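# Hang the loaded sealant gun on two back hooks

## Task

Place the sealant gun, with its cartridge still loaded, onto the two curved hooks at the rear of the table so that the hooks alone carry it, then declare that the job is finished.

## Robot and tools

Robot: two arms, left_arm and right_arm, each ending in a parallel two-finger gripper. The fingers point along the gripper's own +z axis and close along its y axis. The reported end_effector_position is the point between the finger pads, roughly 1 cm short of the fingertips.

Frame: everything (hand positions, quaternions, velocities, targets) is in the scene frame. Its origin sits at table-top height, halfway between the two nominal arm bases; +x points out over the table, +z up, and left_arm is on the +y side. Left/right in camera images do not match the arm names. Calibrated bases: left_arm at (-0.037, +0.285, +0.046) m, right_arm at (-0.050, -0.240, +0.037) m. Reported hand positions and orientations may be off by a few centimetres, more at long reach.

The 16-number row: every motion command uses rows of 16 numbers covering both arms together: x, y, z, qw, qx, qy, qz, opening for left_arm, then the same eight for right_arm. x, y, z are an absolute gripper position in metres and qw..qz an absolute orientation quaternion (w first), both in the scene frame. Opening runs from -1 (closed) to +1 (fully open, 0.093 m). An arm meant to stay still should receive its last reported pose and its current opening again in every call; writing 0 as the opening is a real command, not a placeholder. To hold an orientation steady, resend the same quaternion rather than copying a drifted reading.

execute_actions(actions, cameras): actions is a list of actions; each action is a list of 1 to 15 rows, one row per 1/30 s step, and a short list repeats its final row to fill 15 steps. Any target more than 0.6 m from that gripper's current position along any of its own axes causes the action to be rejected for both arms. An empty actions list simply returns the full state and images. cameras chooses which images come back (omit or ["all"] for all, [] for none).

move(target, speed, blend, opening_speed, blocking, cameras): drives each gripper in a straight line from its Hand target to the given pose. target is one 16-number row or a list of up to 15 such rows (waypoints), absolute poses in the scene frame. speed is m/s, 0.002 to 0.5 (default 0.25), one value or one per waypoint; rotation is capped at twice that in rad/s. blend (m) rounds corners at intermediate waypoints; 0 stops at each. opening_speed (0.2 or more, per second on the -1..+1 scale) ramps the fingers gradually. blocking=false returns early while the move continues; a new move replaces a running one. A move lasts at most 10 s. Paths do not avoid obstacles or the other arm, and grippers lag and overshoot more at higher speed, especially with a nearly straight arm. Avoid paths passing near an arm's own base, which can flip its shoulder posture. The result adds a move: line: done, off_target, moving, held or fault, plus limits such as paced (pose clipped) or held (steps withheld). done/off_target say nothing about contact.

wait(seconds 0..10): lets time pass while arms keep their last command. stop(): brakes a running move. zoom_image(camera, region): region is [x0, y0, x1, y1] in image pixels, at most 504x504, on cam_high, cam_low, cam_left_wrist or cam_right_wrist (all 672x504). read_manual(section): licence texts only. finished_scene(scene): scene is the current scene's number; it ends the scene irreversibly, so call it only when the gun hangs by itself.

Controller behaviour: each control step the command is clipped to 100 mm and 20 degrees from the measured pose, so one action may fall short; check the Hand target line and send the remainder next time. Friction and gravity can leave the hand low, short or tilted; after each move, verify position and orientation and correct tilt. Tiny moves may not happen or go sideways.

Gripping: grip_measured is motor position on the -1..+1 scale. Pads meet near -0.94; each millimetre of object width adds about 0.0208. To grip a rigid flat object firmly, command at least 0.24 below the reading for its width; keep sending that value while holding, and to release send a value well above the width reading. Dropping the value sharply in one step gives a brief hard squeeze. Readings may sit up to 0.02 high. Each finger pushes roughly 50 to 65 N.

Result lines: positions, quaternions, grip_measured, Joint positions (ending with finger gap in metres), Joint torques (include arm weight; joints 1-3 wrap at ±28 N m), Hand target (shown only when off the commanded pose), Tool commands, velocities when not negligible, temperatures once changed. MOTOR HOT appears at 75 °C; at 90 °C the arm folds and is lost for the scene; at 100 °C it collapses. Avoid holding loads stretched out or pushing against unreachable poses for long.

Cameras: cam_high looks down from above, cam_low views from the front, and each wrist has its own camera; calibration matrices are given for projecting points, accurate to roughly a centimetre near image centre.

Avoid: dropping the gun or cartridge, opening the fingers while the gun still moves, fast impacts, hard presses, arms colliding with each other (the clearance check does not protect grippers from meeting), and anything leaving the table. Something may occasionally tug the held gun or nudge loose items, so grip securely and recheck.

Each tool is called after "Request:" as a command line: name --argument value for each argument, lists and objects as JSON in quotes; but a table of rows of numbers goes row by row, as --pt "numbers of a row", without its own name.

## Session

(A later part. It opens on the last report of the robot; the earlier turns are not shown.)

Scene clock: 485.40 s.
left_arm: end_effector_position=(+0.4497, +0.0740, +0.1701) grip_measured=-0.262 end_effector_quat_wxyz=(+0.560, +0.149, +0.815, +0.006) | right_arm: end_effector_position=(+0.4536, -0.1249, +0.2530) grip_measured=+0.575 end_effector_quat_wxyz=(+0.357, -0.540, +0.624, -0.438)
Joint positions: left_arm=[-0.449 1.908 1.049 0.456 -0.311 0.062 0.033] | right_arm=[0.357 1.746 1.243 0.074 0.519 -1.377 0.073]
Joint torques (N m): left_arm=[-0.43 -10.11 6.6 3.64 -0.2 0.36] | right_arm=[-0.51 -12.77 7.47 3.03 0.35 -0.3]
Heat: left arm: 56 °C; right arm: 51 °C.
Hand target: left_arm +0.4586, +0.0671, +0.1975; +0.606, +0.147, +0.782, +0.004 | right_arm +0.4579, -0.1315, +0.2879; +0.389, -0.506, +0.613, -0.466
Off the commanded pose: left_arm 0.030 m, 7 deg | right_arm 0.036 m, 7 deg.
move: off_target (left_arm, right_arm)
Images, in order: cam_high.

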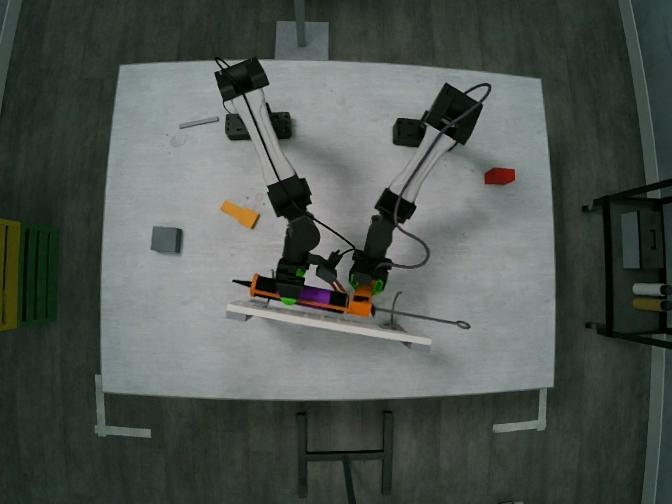

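Request:
move --target '[0.461, 0.055, 0.166, 0.6087, 0.1118, 0.7841, -0.0451, -0.5, 0.460, -0.131, 0.278, 0.3529, -0.5333, 0.5855, -0.498, 0.3]' --speed 0.04

Request:
zoom_image --camera "cam_high" --region '[200, 230, 520, 350]'

Scene clock: 499.97 s.
left_arm: end_effector_position=(+0.4506, +0.0586, +0.1447) grip_measured=-0.262 end_effector_quat_wxyz=(+0.567, +0.119, +0.814, -0.042) | right_arm: end_effector_position=(+0.4529, -0.1309, +0.2485) grip_measured=+0.575 end_effector_quat_wxyz=(+0.325, -0.561, +0.601, -0.468)
Joint positions: left_arm=[-0.464 1.995 1.025 0.592 -0.281 -0.038 0.033] | right_arm=[0.357 1.751 1.222 0.104 0.556 -1.479 0.073]
Joint torques (N m): left_arm=[-0.05 -9.98 6.11 3.61 -0.24 0.21] | right_arm=[0.44 -11.26 7.69 3.04 0.4 -0.38]
Hand target: left_arm +0.4594, +0.0559, +0.1664; +0.607, +0.111, +0.786, -0.045 | right_arm +0.4580, -0.1315, +0.2781; -0.352, +0.533, -0.588, +0.497
Off the commanded pose: left_arm 0.024 m, 6 deg | right_arm 0.030 m, 6 deg.
move: off_target (left_arm, right_arm)
camera_calibration:
cam_left_wrist: T_world_to_cam=[[-0.232738, -0.970749, -0.0589789, 0.171339], [-0.68695, 0.207019, -0.696594, 0.439002], [0.688428, -0.121608, -0.715038, -0.115753], [0, 0, 0, 1]]
cam_right_wrist: T_world_to_cam=[[0.324077, 0.0933748, 0.941411, -0.371359], [-0.554857, -0.787226, 0.269089, 0.115167], [0.76623, -0.609554, -0.203312, -0.292159], [0, 0, 0, 1]]

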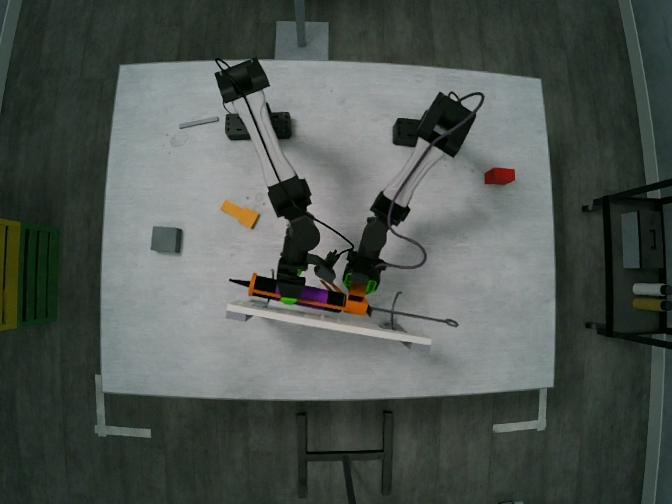

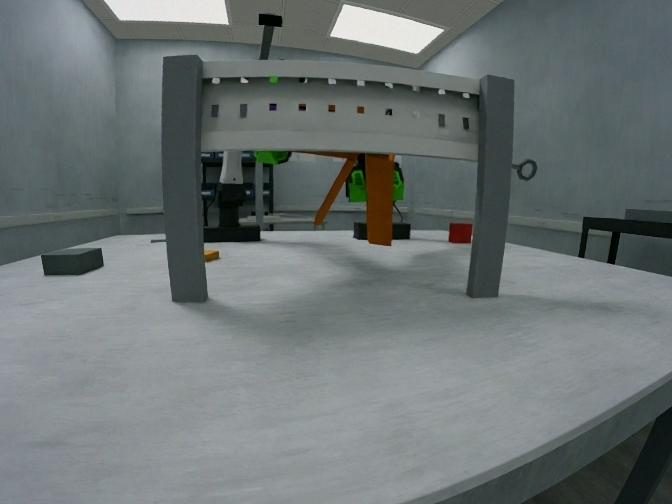

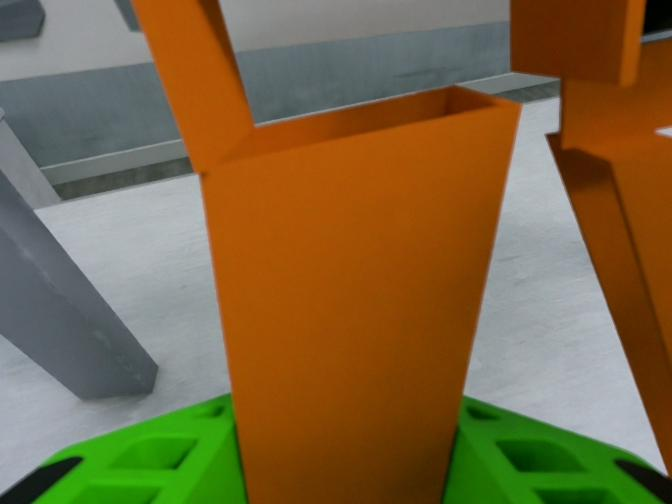

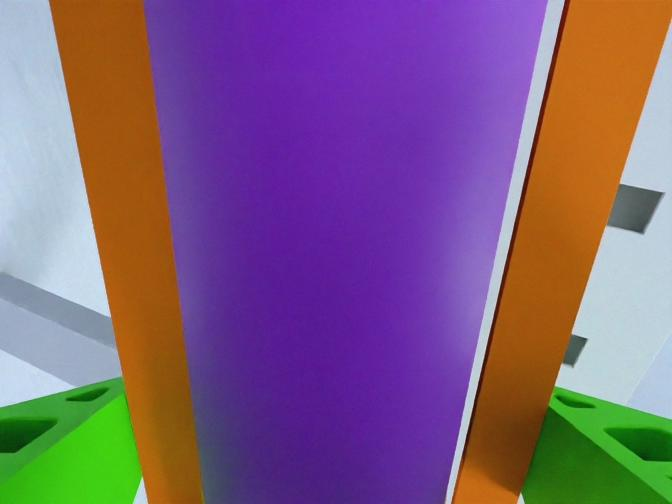

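Scaled by 1.575 from the camera's 672x504 image, which has a finer 960x720 frame.

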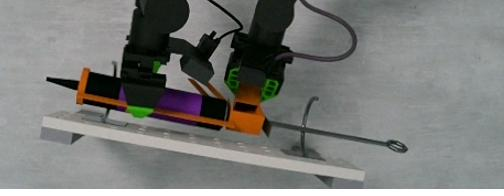

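Request:
move --target '[0.461, 0.054, 0.150, 0.6087, 0.1118, 0.7841, -0.0451, -0.5, 0.460, -0.129, 0.268, 0.3529, -0.5333, 0.5855, -0.498, 0.3]' --speed 0.04

Request:
zoom_image --camera "cam_high" --region '[200, 230, 520, 350]'

Scene clock: 505.53 s.
left_arm: end_effector_position=(+0.4547, +0.0574, +0.1425) grip_measured=-0.262 end_effector_quat_wxyz=(+0.584, +0.113, +0.803, -0.040) | right_arm: end_effector_position=(+0.4558, -0.1308, +0.2473) grip_measured=+0.575 end_effector_quat_wxyz=(+0.331, -0.553, +0.595, -0.480)
Joint positions: left_arm=[-0.468 2.031 1.019 0.677 -0.3 -0.03 0.033] | right_arm=[0.359 1.764 1.2 0.174 0.571 -1.499 0.073]
Joint torques (N m): left_arm=[0.16 -8.83 5.65 3.36 -0.06 0.14] | right_arm=[0.59 -10.74 7.49 2.75 0.27 -0.18]
Hand target: left_arm +0.4603, +0.0543, +0.1501; +0.607, +0.112, +0.785, -0.045 | right_arm +0.4591, -0.1292, +0.2679; -0.352, +0.533, -0.586, +0.497
Off the commanded pose: left_arm 0.010 m, 4 deg | right_arm 0.021 m, 4 deg.
move: off_target (left_arm, right_arm)
camera_calibration:
cam_left_wrist: T_world_to_cam=[[-0.219536, -0.973728, -0.0604802, 0.165357], [-0.6596, 0.193818, -0.726197, 0.433018], [0.71884, -0.119534, -0.684821, -0.138499], [0, 0, 0, 1]]
cam_right_wrist: T_world_to_cam=[[0.294314, 0.100661, 0.950393, -0.358942], [-0.56748, -0.781746, 0.258534, 0.126225], [0.76899, -0.615419, -0.172955, -0.30408], [0, 0, 0, 1]]

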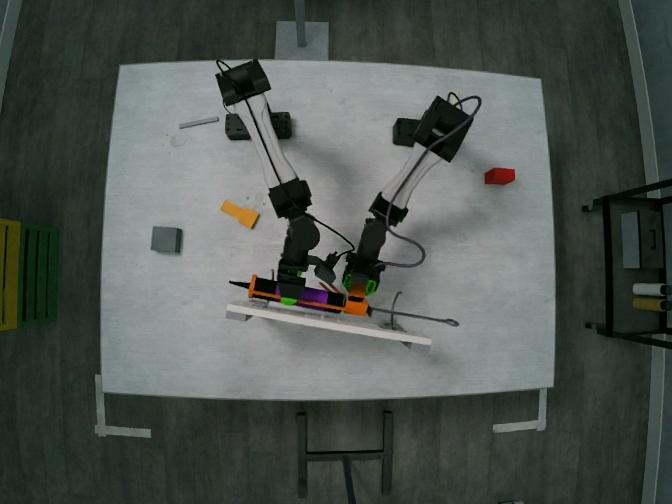

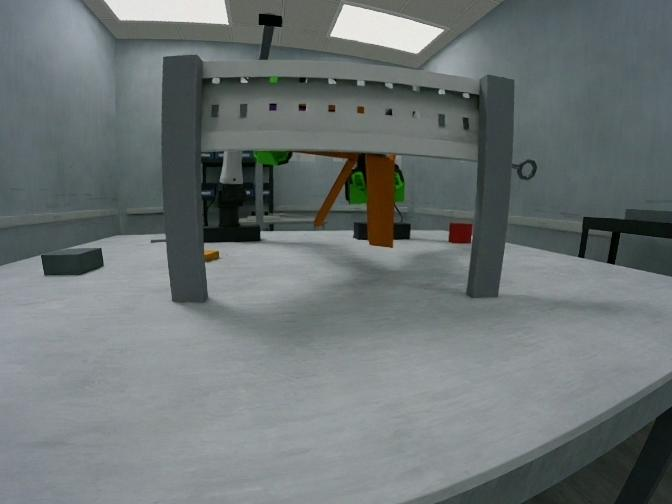

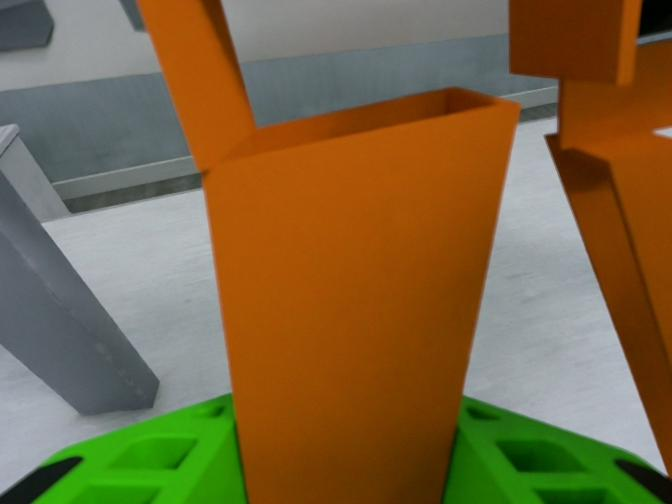

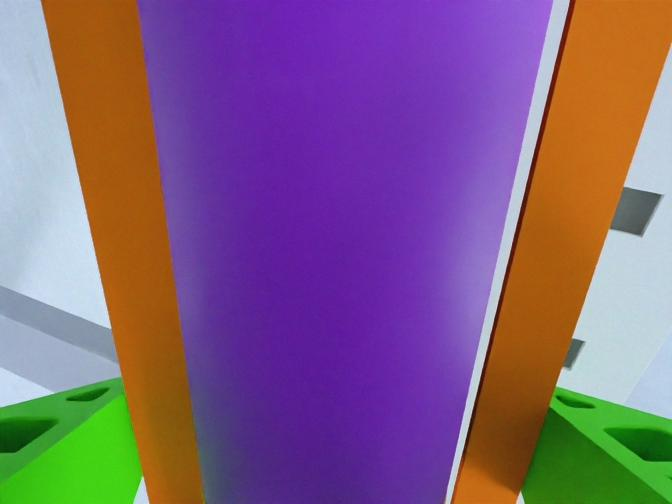

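Scaled by 1.575 from the camera's 672x504 image, which has a finer 960x720 frame.

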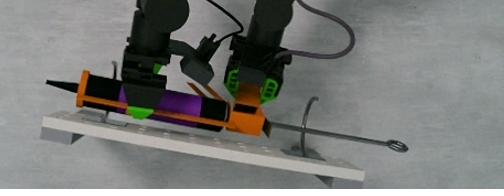

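Request:
move --target '[0.459, 0.056, 0.139, 0.6087, 0.1118, 0.7841, -0.0451, -0.5, 0.459, -0.130, 0.252, 0.3529, -0.5333, 0.5855, -0.498, 0.3]' --speed 0.04

Request:
zoom_image --camera "cam_high" --region '[200, 230, 520, 350]'

Scene clock: 512.47 s.
left_arm: end_effector_position=(+0.4569, +0.0568, +0.1410) grip_measured=-0.262 end_effector_quat_wxyz=(+0.599, +0.111, +0.792, -0.042) | right_arm: end_effector_position=(+0.4549, -0.1311, +0.2465) grip_measured=+0.575 end_effector_quat_wxyz=(+0.339, -0.546, +0.588, -0.492)
Joint positions: left_arm=[-0.468 2.058 1.009 0.752 -0.303 -0.022 0.033] | right_arm=[0.362 1.764 1.162 0.251 0.583 -1.516 0.073]
Joint torques (N m): left_arm=[0.38 -9.02 4.82 3.12 0.02 0.1] | right_arm=[0.21 -8.95 6.76 2.63 0.11 0]
Hand target: left_arm +0.4588, +0.0561, +0.1391; +0.608, +0.112, +0.785, -0.045 | right_arm +0.4587, -0.1301, +0.2520; -0.352, +0.534, -0.586, +0.498
Off the commanded pose: left_arm 0.003 m, 2 deg | right_arm 0.007 m, 2 deg.
move: done
camera_calibration:
cam_left_wrist: T_world_to_cam=[[-0.216717, -0.974499, -0.0581889, 0.163545], [-0.63399, 0.185817, -0.750686, 0.425723], [0.742355, -0.125795, -0.658092, -0.155396], [0, 0, 0, 1]]
cam_right_wrist: T_world_to_cam=[[0.262501, 0.105745, 0.95912, -0.344864], [-0.57759, -0.779018, 0.243969, 0.134293], [0.77297, -0.61802, -0.143416, -0.313166], [0, 0, 0, 1]]

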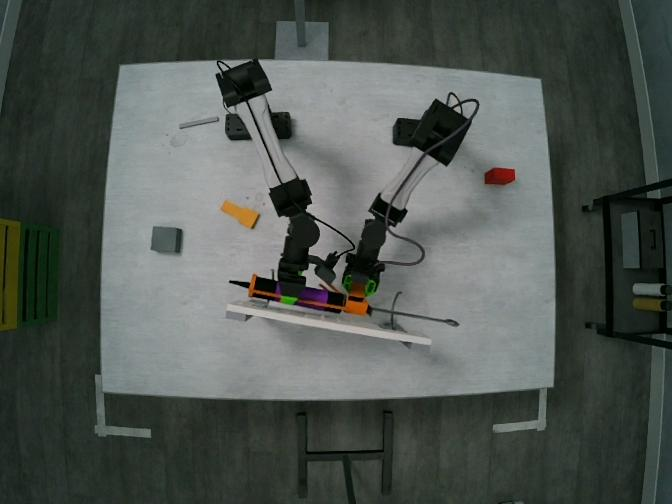

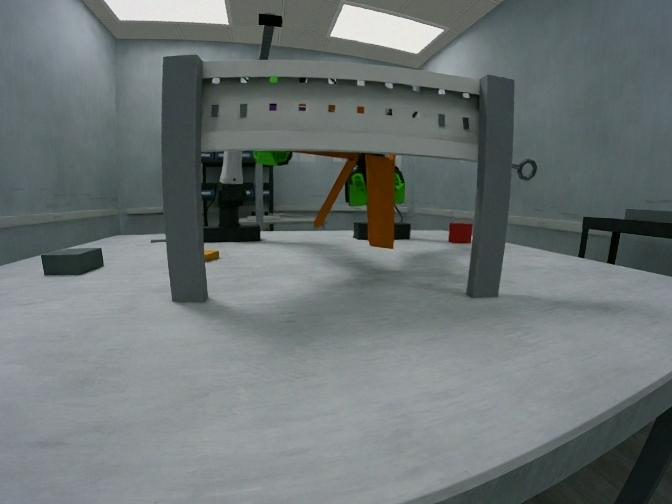

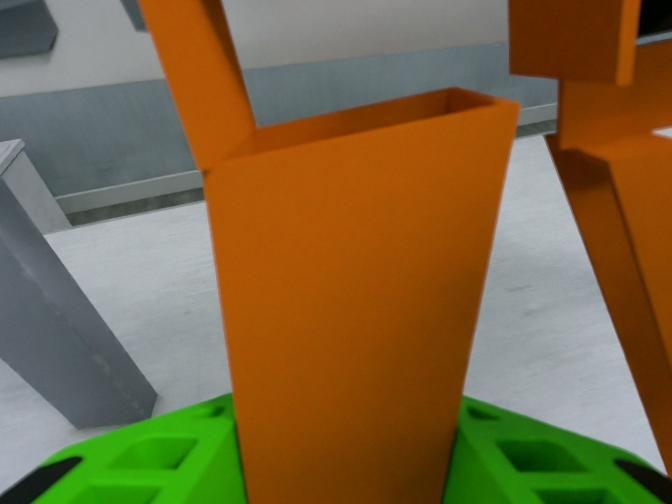

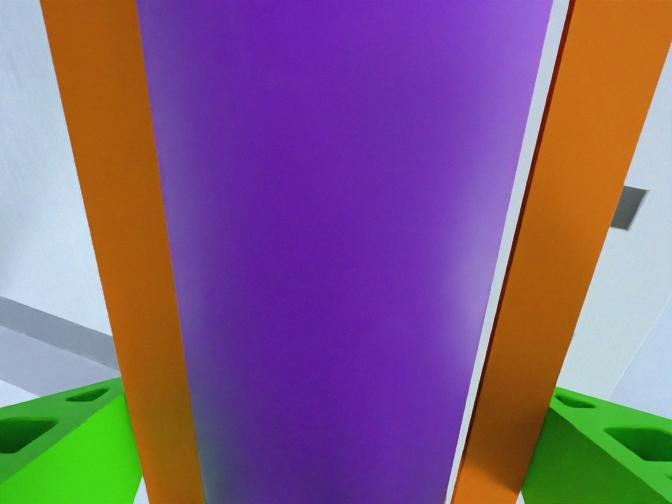

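Scaled by 1.575 from the camera's 672x504 image, which has a finer 960x720 frame.

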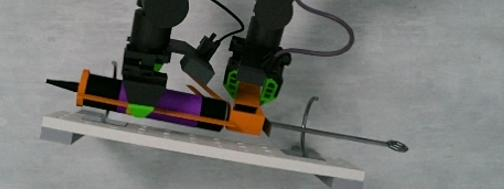

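Request:
move --pt "0.459 0.056 0.139 0.6087 0.1118 0.7841 -0.0451 -0.5 0.455 -0.131 0.248 0.342 -0.545 0.588 -0.492 1" --pt "0.459 0.056 0.139 0.6087 0.1118 0.7841 -0.0451 -0.5 0.427 -0.125 0.257 0.342 -0.545 0.588 -0.492 1" --speed 0.04 --opening_speed 0.7

Scene clock: 527.30 s.
left_arm: end_effector_position=(+0.4574, +0.0568, +0.1405) grip_measured=-0.262 end_effector_quat_wxyz=(+0.601, +0.110, +0.791, -0.042) | right_arm: end_effector_position=(+0.4335, -0.1230, +0.2477) grip_measured=+1.000 end_effector_quat_wxyz=(+0.337, -0.553, +0.585, -0.489)
Joint positions: left_arm=[-0.468 2.063 1.008 0.763 -0.305 -0.022 0.033] | right_arm=[0.402 1.699 1.103 0.227 0.611 -1.506 0.093]
Joint torques (N m): left_arm=[0.28 -9.43 4.82 3 0.05 0.08] | right_arm=[0.61 -12.46 5.83 1.99 0.21 0.12]
Hand target: left_arm +0.4589, +0.0561, +0.1392; +0.608, +0.112, +0.784, -0.045 | right_arm +0.4274, -0.1250, +0.2568; -0.342, +0.544, -0.587, +0.492
Off the commanded pose: left_arm 0.002 m, 1 deg | right_arm 0.011 m, 1 deg.
move: off_target (right_arm)
camera_calibration:
cam_left_wrist: T_world_to_cam=[[-0.215034, -0.974935, -0.0571153, 0.162743], [-0.630864, 0.183313, -0.753928, 0.424813], [0.745501, -0.126088, -0.654469, -0.157966], [0, 0, 0, 1]]
cam_right_wrist: T_world_to_cam=[[0.27156, 0.115104, 0.955514, -0.343188], [-0.566323, -0.783629, 0.255349, 0.119679], [0.77816, -0.610472, -0.147617, -0.291653], [0, 0, 0, 1]]

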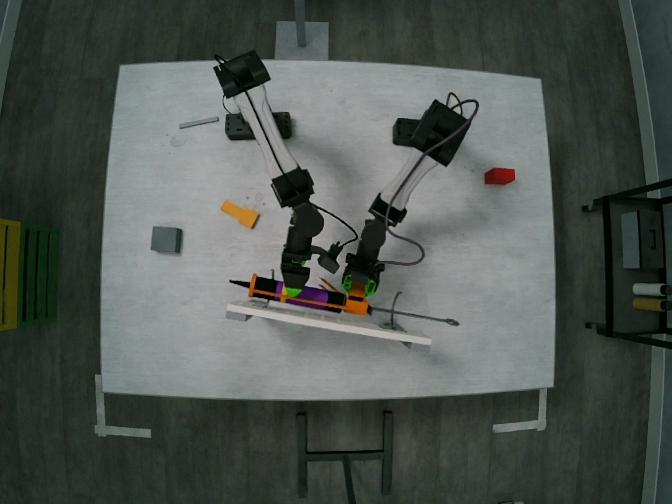

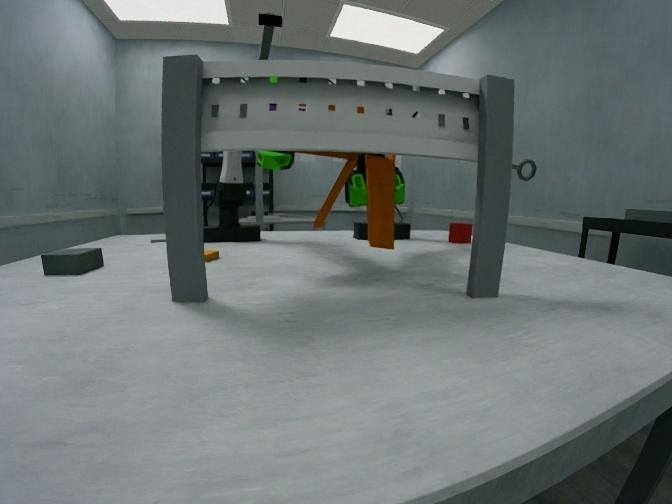

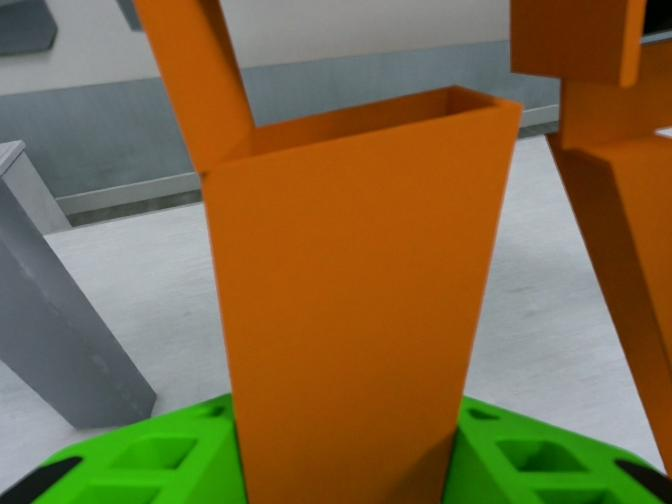

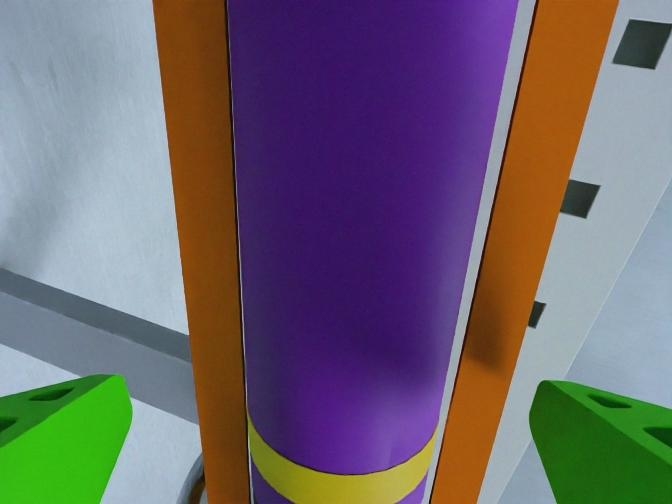

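Request:
move --pt "0.459 0.056 0.139 0.6087 0.1118 0.7841 -0.0451 -0.5 0.34 -0.115 0.285 0.342 -0.545 0.588 -0.492 1" --pt "0.479 0.053 0.144 0.6882 0.1048 0.7163 -0.0475 -0.5 0.25 -0.2 0.30 0.342 -0.545 0.588 -0.492 1" --speed '[0.1,0.1]'

Request:
zoom_image --camera "cam_high" --region '[200, 230, 520, 350]'

Scene clock: 542.90 s.
left_arm: end_effector_position=(+0.4714, +0.0538, +0.1359) grip_measured=-0.262 end_effector_quat_wxyz=(+0.672, +0.102, +0.732, -0.046) | right_arm: end_effector_position=(+0.2511, -0.1993, +0.3064) grip_measured=+1.000 end_effector_quat_wxyz=(+0.349, -0.535, +0.590, -0.494)
Joint positions: left_arm=[-0.461 2.231 1.014 1.12 -0.31 0.04 0.033] | right_arm=[0.458 0.831 0.717 -0.239 0.676 -1.467 0.093]
Joint torques (N m): left_arm=[1.01 -9.95 6.61 2.95 0.17 0.21] | right_arm=[-0.25 -1.7 5.98 1.98 -0.01 -0.11]
Hand target: left_arm +0.4785, +0.0534, +0.1441; +0.688, +0.105, +0.717, -0.047 | right_arm +0.2500, -0.2000, +0.3000; +0.342, -0.544, +0.588, -0.492
Off the commanded pose: left_arm 0.011 m, 3 deg | right_arm 0.007 m, 1 deg.
move: off_target (left_arm)
camera_calibration:
cam_left_wrist: T_world_to_cam=[[-0.204106, -0.97715, -0.0593133, 0.157878], [-0.483097, 0.153235, -0.862053, 0.377378], [0.851445, -0.147296, -0.503335, -0.241132], [0, 0, 0, 1]]
cam_right_wrist: T_world_to_cam=[[0.240805, 0.0876387, 0.966609, -0.342077], [-0.587517, -0.779561, 0.217044, -0.0405277], [0.772552, -0.620165, -0.136233, -0.191698], [0, 0, 0, 1]]

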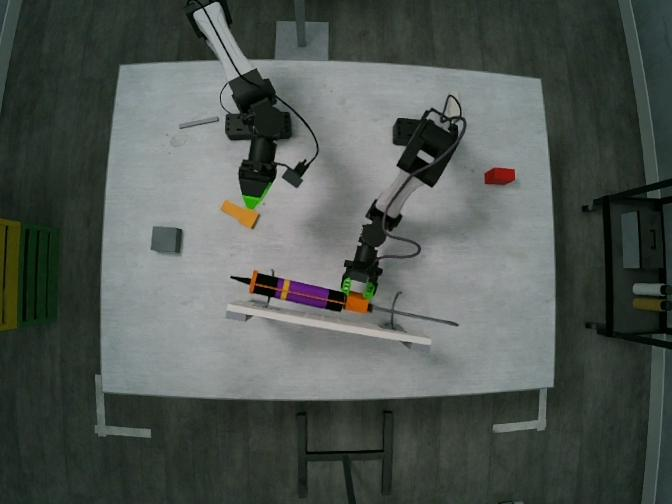

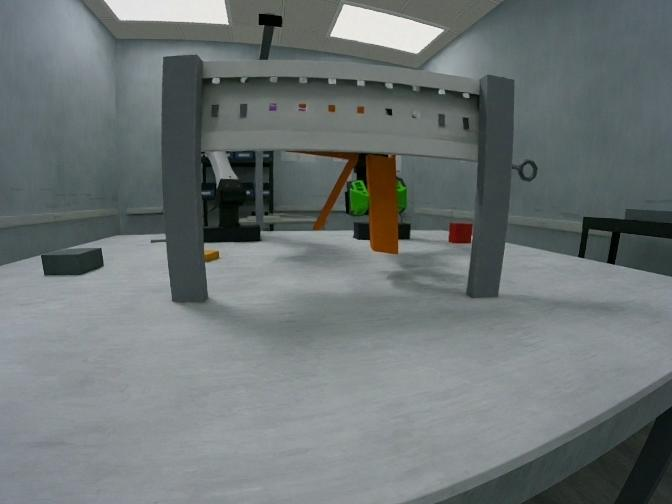

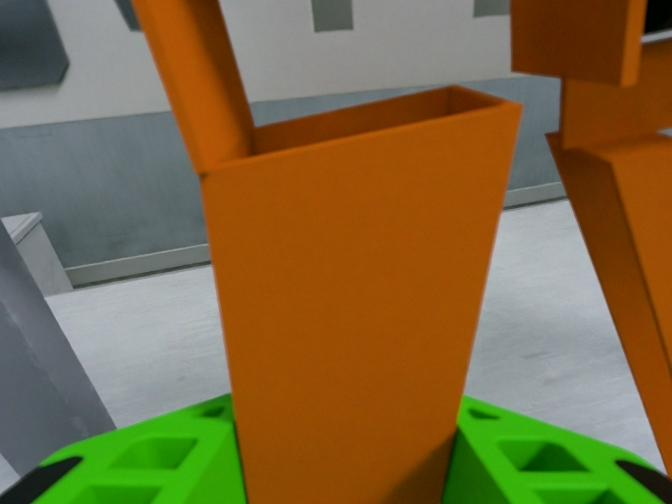

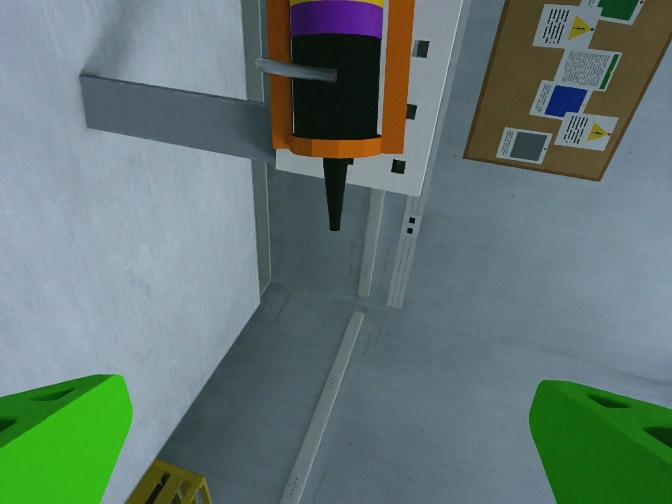

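Scaled by 1.575 from the camera's 672x504 image, which has a finer 960x720 frame.

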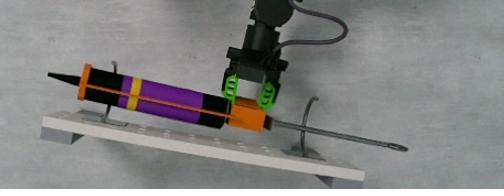

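Request:
move --pt "0.4725 0.0535 0.138 0.676 0.102 0.729 -0.046 0.35 0.25 -0.2 0.30 0.342 -0.545 0.588 -0.492 1" --pt "0.35 0.079 0.148 0.676 0.102 0.729 -0.046 0.35 0.25 -0.2 0.30 0.342 -0.545 0.588 -0.492 1" --speed 0.08 --opening_speed 0.6

Request:
zoom_image --camera "cam_high" --region '[200, 230, 520, 350]'

Scene clock: 555.43 s.
left_arm: end_effector_position=(+0.3515, +0.0784, +0.1347) grip_measured=+0.348 end_effector_quat_wxyz=(+0.665, +0.112, +0.737, -0.040) | right_arm: end_effector_position=(+0.2511, -0.1992, +0.3061) grip_measured=+1.000 end_effector_quat_wxyz=(+0.348, -0.536, +0.590, -0.493)
Joint positions: left_arm=[-0.593 1.986 0.511 1.352 -0.437 0.04 0.062] | right_arm=[0.458 0.831 0.717 -0.24 0.675 -1.467 0.093]
Joint torques (N m): left_arm=[-0.32 -11.33 2.96 2.53 -0.14 -0.08] | right_arm=[-0.24 -1.72 5.97 1.98 -0.01 -0.13]
Hand target: left_arm +0.3501, +0.0790, +0.1477; +0.676, +0.102, +0.729, -0.046 | right_arm +0.2500, -0.2000, +0.3001; +0.342, -0.544, +0.588, -0.492
Off the commanded pose: left_arm 0.013 m, 2 deg | right_arm 0.006 m, 1 deg.
move: off_target (left_arm)
camera_calibration:
cam_left_wrist: T_world_to_cam=[[-0.211371, -0.974021, -0.0812792, 0.162661], [-0.494029, 0.178221, -0.850983, 0.315054], [0.843361, -0.139719, -0.518865, -0.131714], [0, 0, 0, 1]]
cam_right_wrist: T_world_to_cam=[[0.241906, 0.088477, 0.966257, -0.341834], [-0.586615, -0.779897, 0.218274, -0.0411076], [0.772894, -0.619622, -0.13676, -0.191455], [0, 0, 0, 1]]

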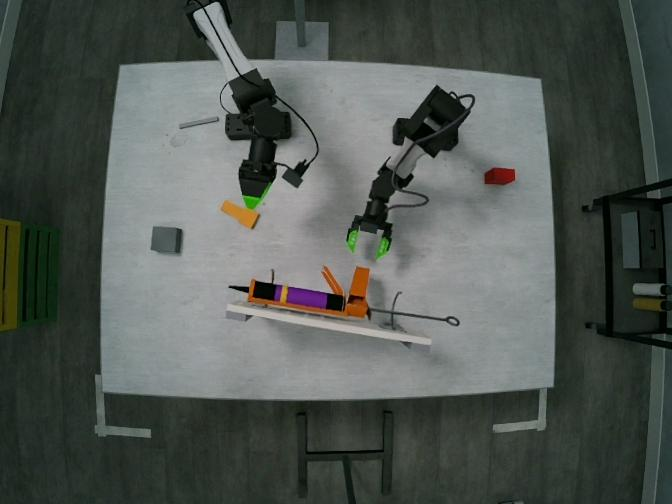

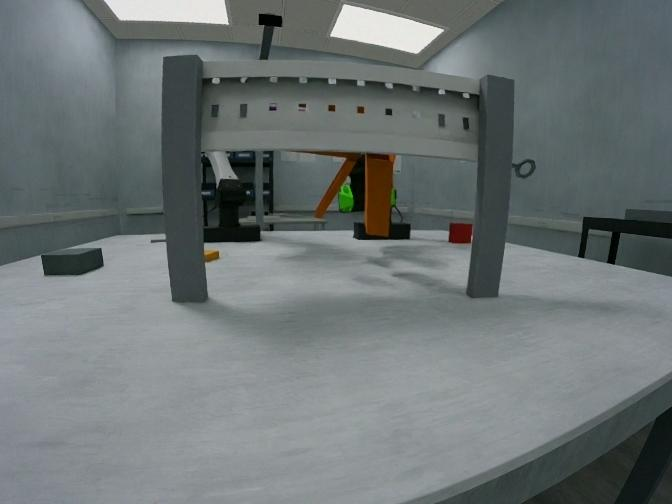

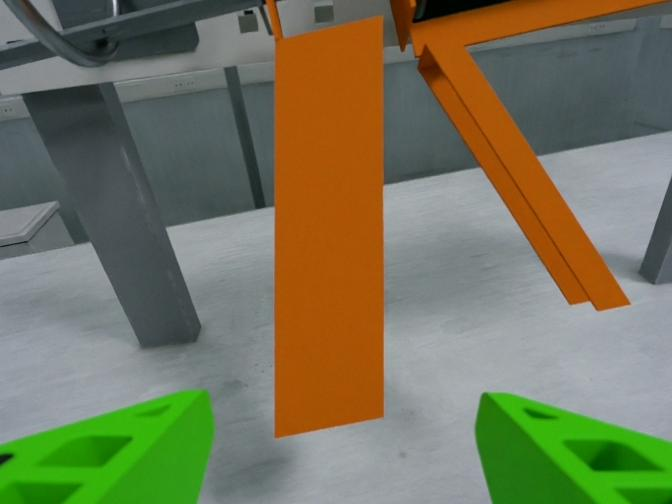

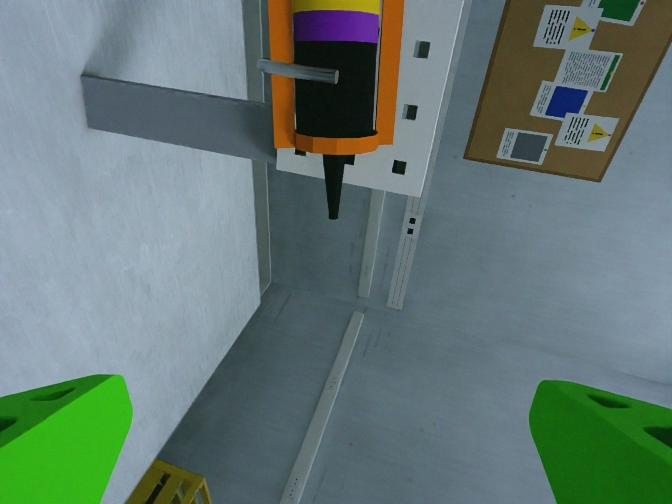

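Scaled by 1.575 from the camera's 672x504 image, which has a finer 960x720 frame.

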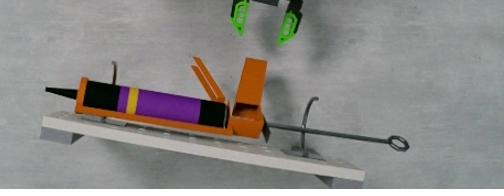

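Request:
wait --seconds 1 --cameras '["cam_high", "cam_low"]'

Request:
zoom_image --camera "cam_high" --region '[200, 230, 520, 350]'

Scene clock: 560.00 s.
left_arm: end_effector_position=(+0.3515, +0.0786, +0.1348) grip_measured=+0.348 end_effector_quat_wxyz=(+0.666, +0.112, +0.737, -0.039) | right_arm: end_effector_position=(+0.2511, -0.1992, +0.3061) grip_measured=+1.000 end_effector_quat_wxyz=(+0.348, -0.536, +0.590, -0.493)
Joint positions: left_arm=[-0.593 1.986 0.511 1.353 -0.437 0.04 0.062] | right_arm=[0.458 0.831 0.717 -0.24 0.675 -1.467 0.093]
Joint torques (N m): left_arm=[-0.38 -11.45 2.89 2.52 -0.13 -0.08] | right_arm=[-0.25 -1.76 6.02 1.99 0.01 -0.11]
Heat: left arm: 53 °C; right arm: 46 °C.
Hand target: left_arm +0.3501, +0.0790, +0.1477; +0.676, +0.102, +0.729, -0.046 | right_arm +0.2500, -0.2000, +0.3001; +0.342, -0.544, +0.588, -0.492
Tool commands: left_gripper/opening=+0.35 right_gripper/opening=+1.0
Off the commanded pose: left_arm 0.013 m, 2 deg | right_arm 0.006 m, 1 deg.
wait: 1.00 s; at rest from the start
Images, in order: cam_high, cam_low.

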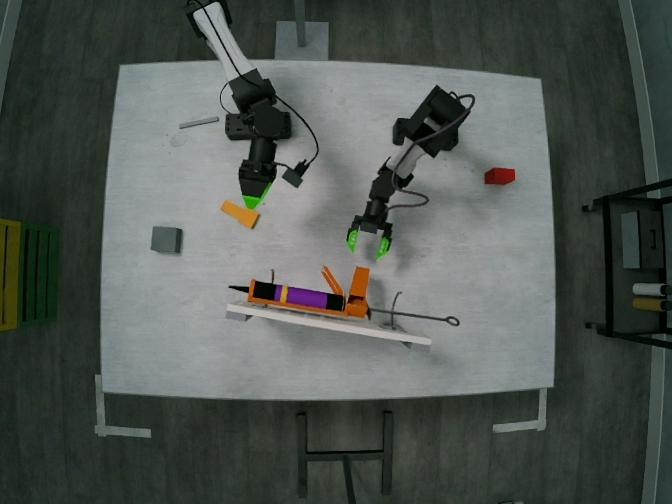

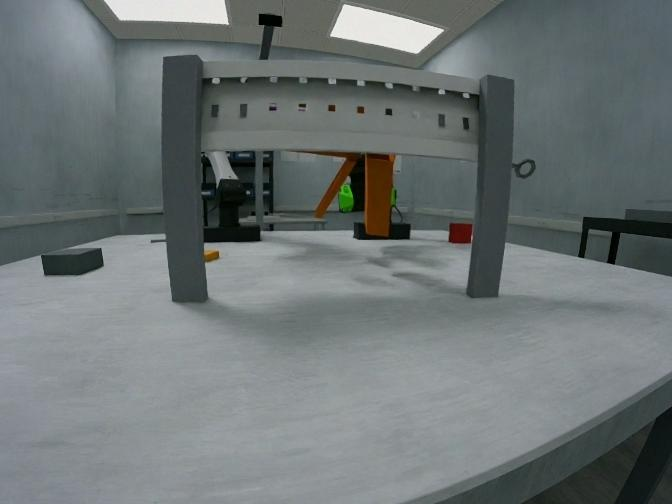

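Scaled by 1.575 from the camera's 672x504 image, which has a finer 960x720 frame.

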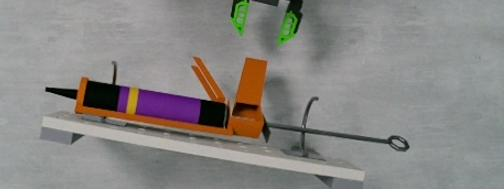

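Request:
zoom_image --camera "cam_right_wrist" --region '[230, 0, 470, 240]'

Request:
zoom_image --camera "cam_high" --region '[225, 255, 305, 325]'

Request:
zoom_image --camera "cam_high" --region '[310, 255, 440, 355]'

Request:
zoom_image --camera "cam_low" --region '[150, 50, 530, 260]'

This scene's latest camera images include none from cam_right_wrist. They are from: cam_high, cam_low. cam_right_wrist's image comes with the result of a call that names it in "cameras".

Scaled by 6.300 from the camera's 672x504 image, which has a finer 960x720 frame.

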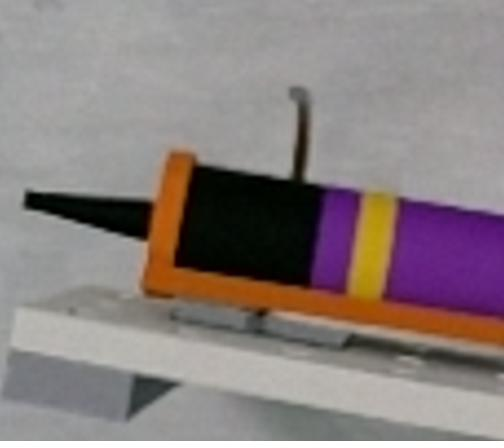

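Scaled by 3.877 from the camera's 672x504 image, which has a finer 960x720 frame.

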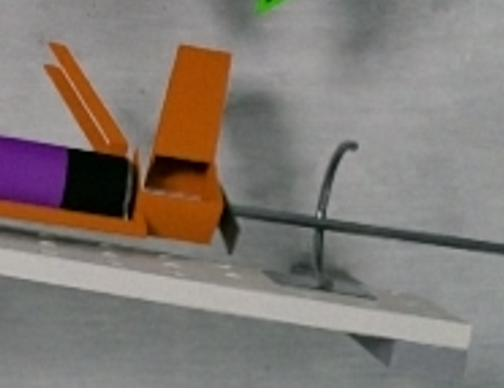

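Scaled by 1.326 from the camera's 672x504 image, which has a finer 960x720 frame.

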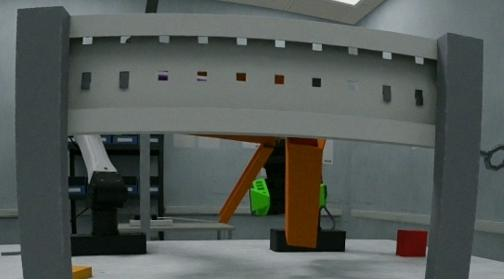

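Request:
execute_actions --actions '[]' --cameras '["cam_right_wrist", "cam_left_wrist"]'

Request:
zoom_image --camera "cam_right_wrist" --region '[230, 0, 470, 240]'

Request:
zoom_image --camera "cam_left_wrist" --region '[0, 0, 672, 200]'

Scene clock: 586.77 s.
left_arm: end_effector_position=(+0.3515, +0.0786, +0.1348) grip_measured=+0.348 end_effector_quat_wxyz=(+0.666, +0.112, +0.737, -0.039) | right_arm: end_effector_position=(+0.2511, -0.1992, +0.3061) grip_measured=+1.000 end_effector_quat_wxyz=(+0.348, -0.536, +0.590, -0.493)
Joint positions: left_arm=[-0.593 1.986 0.511 1.353 -0.437 0.04 0.062] | right_arm=[0.458 0.831 0.717 -0.24 0.675 -1.467 0.093]
Joint velocities: within noise
Joint torques (N m): left_arm=[-0.34 -11.36 2.86 2.55 -0.13 -0.09] | right_arm=[-0.25 -1.69 6.02 1.99 0.01 -0.11]
Heat: left arm: 52 °C; right arm: 46 °C.
Hand target: left_arm +0.3501, +0.0789, +0.1477; +0.676, +0.102, +0.729, -0.046 | right_arm +0.2500, -0.2000, +0.3000; +0.342, -0.545, +0.588, -0.491
Tool commands: left_gripper/opening=+0.35 right_gripper/opening=+1.0
Off the commanded pose: left_arm 0.013 m, 2 deg | right_arm 0.006 m, 1 deg.
camera_calibration:
cam_left_wrist: T_world_to_cam=[[-0.21058, -0.974212, -0.0810417, 0.162499], [-0.493599, 0.177517, -0.85138, 0.315165], [0.843811, -0.139281, -0.518251, -0.131919], [0, 0, 0, 1]] pos_world=[0.301099, 0.0839875, 0.213128]
cam_right_wrist: T_world_to_cam=[[0.24226, 0.0886239, 0.966155, -0.341779], [-0.586248, -0.780094, 0.218556, -0.041276], [0.773061, -0.619354, -0.13703, -0.191332], [0, 0, 0, 1]] pos_world=[0.206512, -0.120411, 0.313015]
Images, in order (width x height): cam_left_wrist 672x504, cam_right_wrist 672x504.

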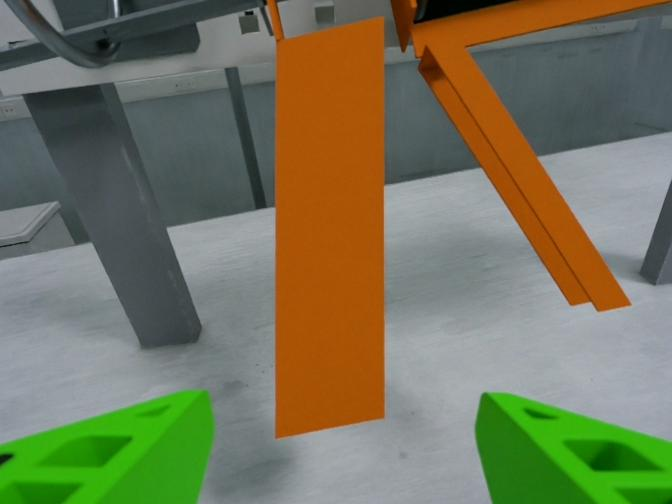

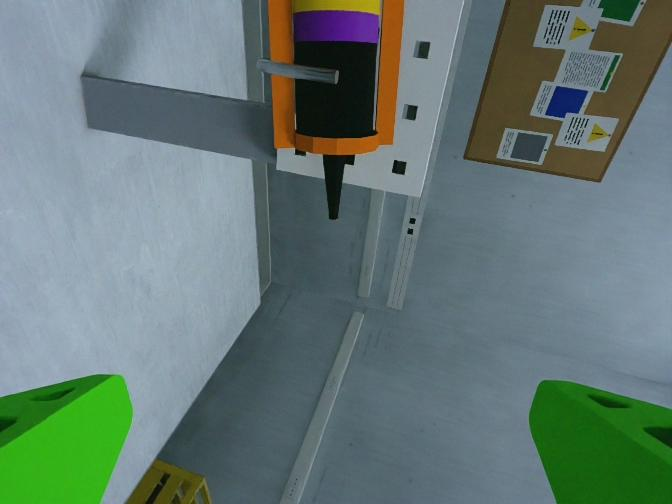

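Scaled by 2.100 from the camera's 672x504 image, which has a finer 960x720 frame.

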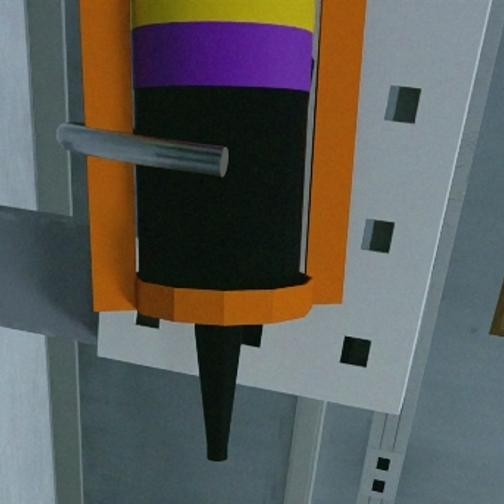

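Region (0, 0, 672, 200) is 672x200 pixels. A region can be at most 504 by 504 pixels.

Request:
finished_scene --scene 2

The scene is finished: the task was done.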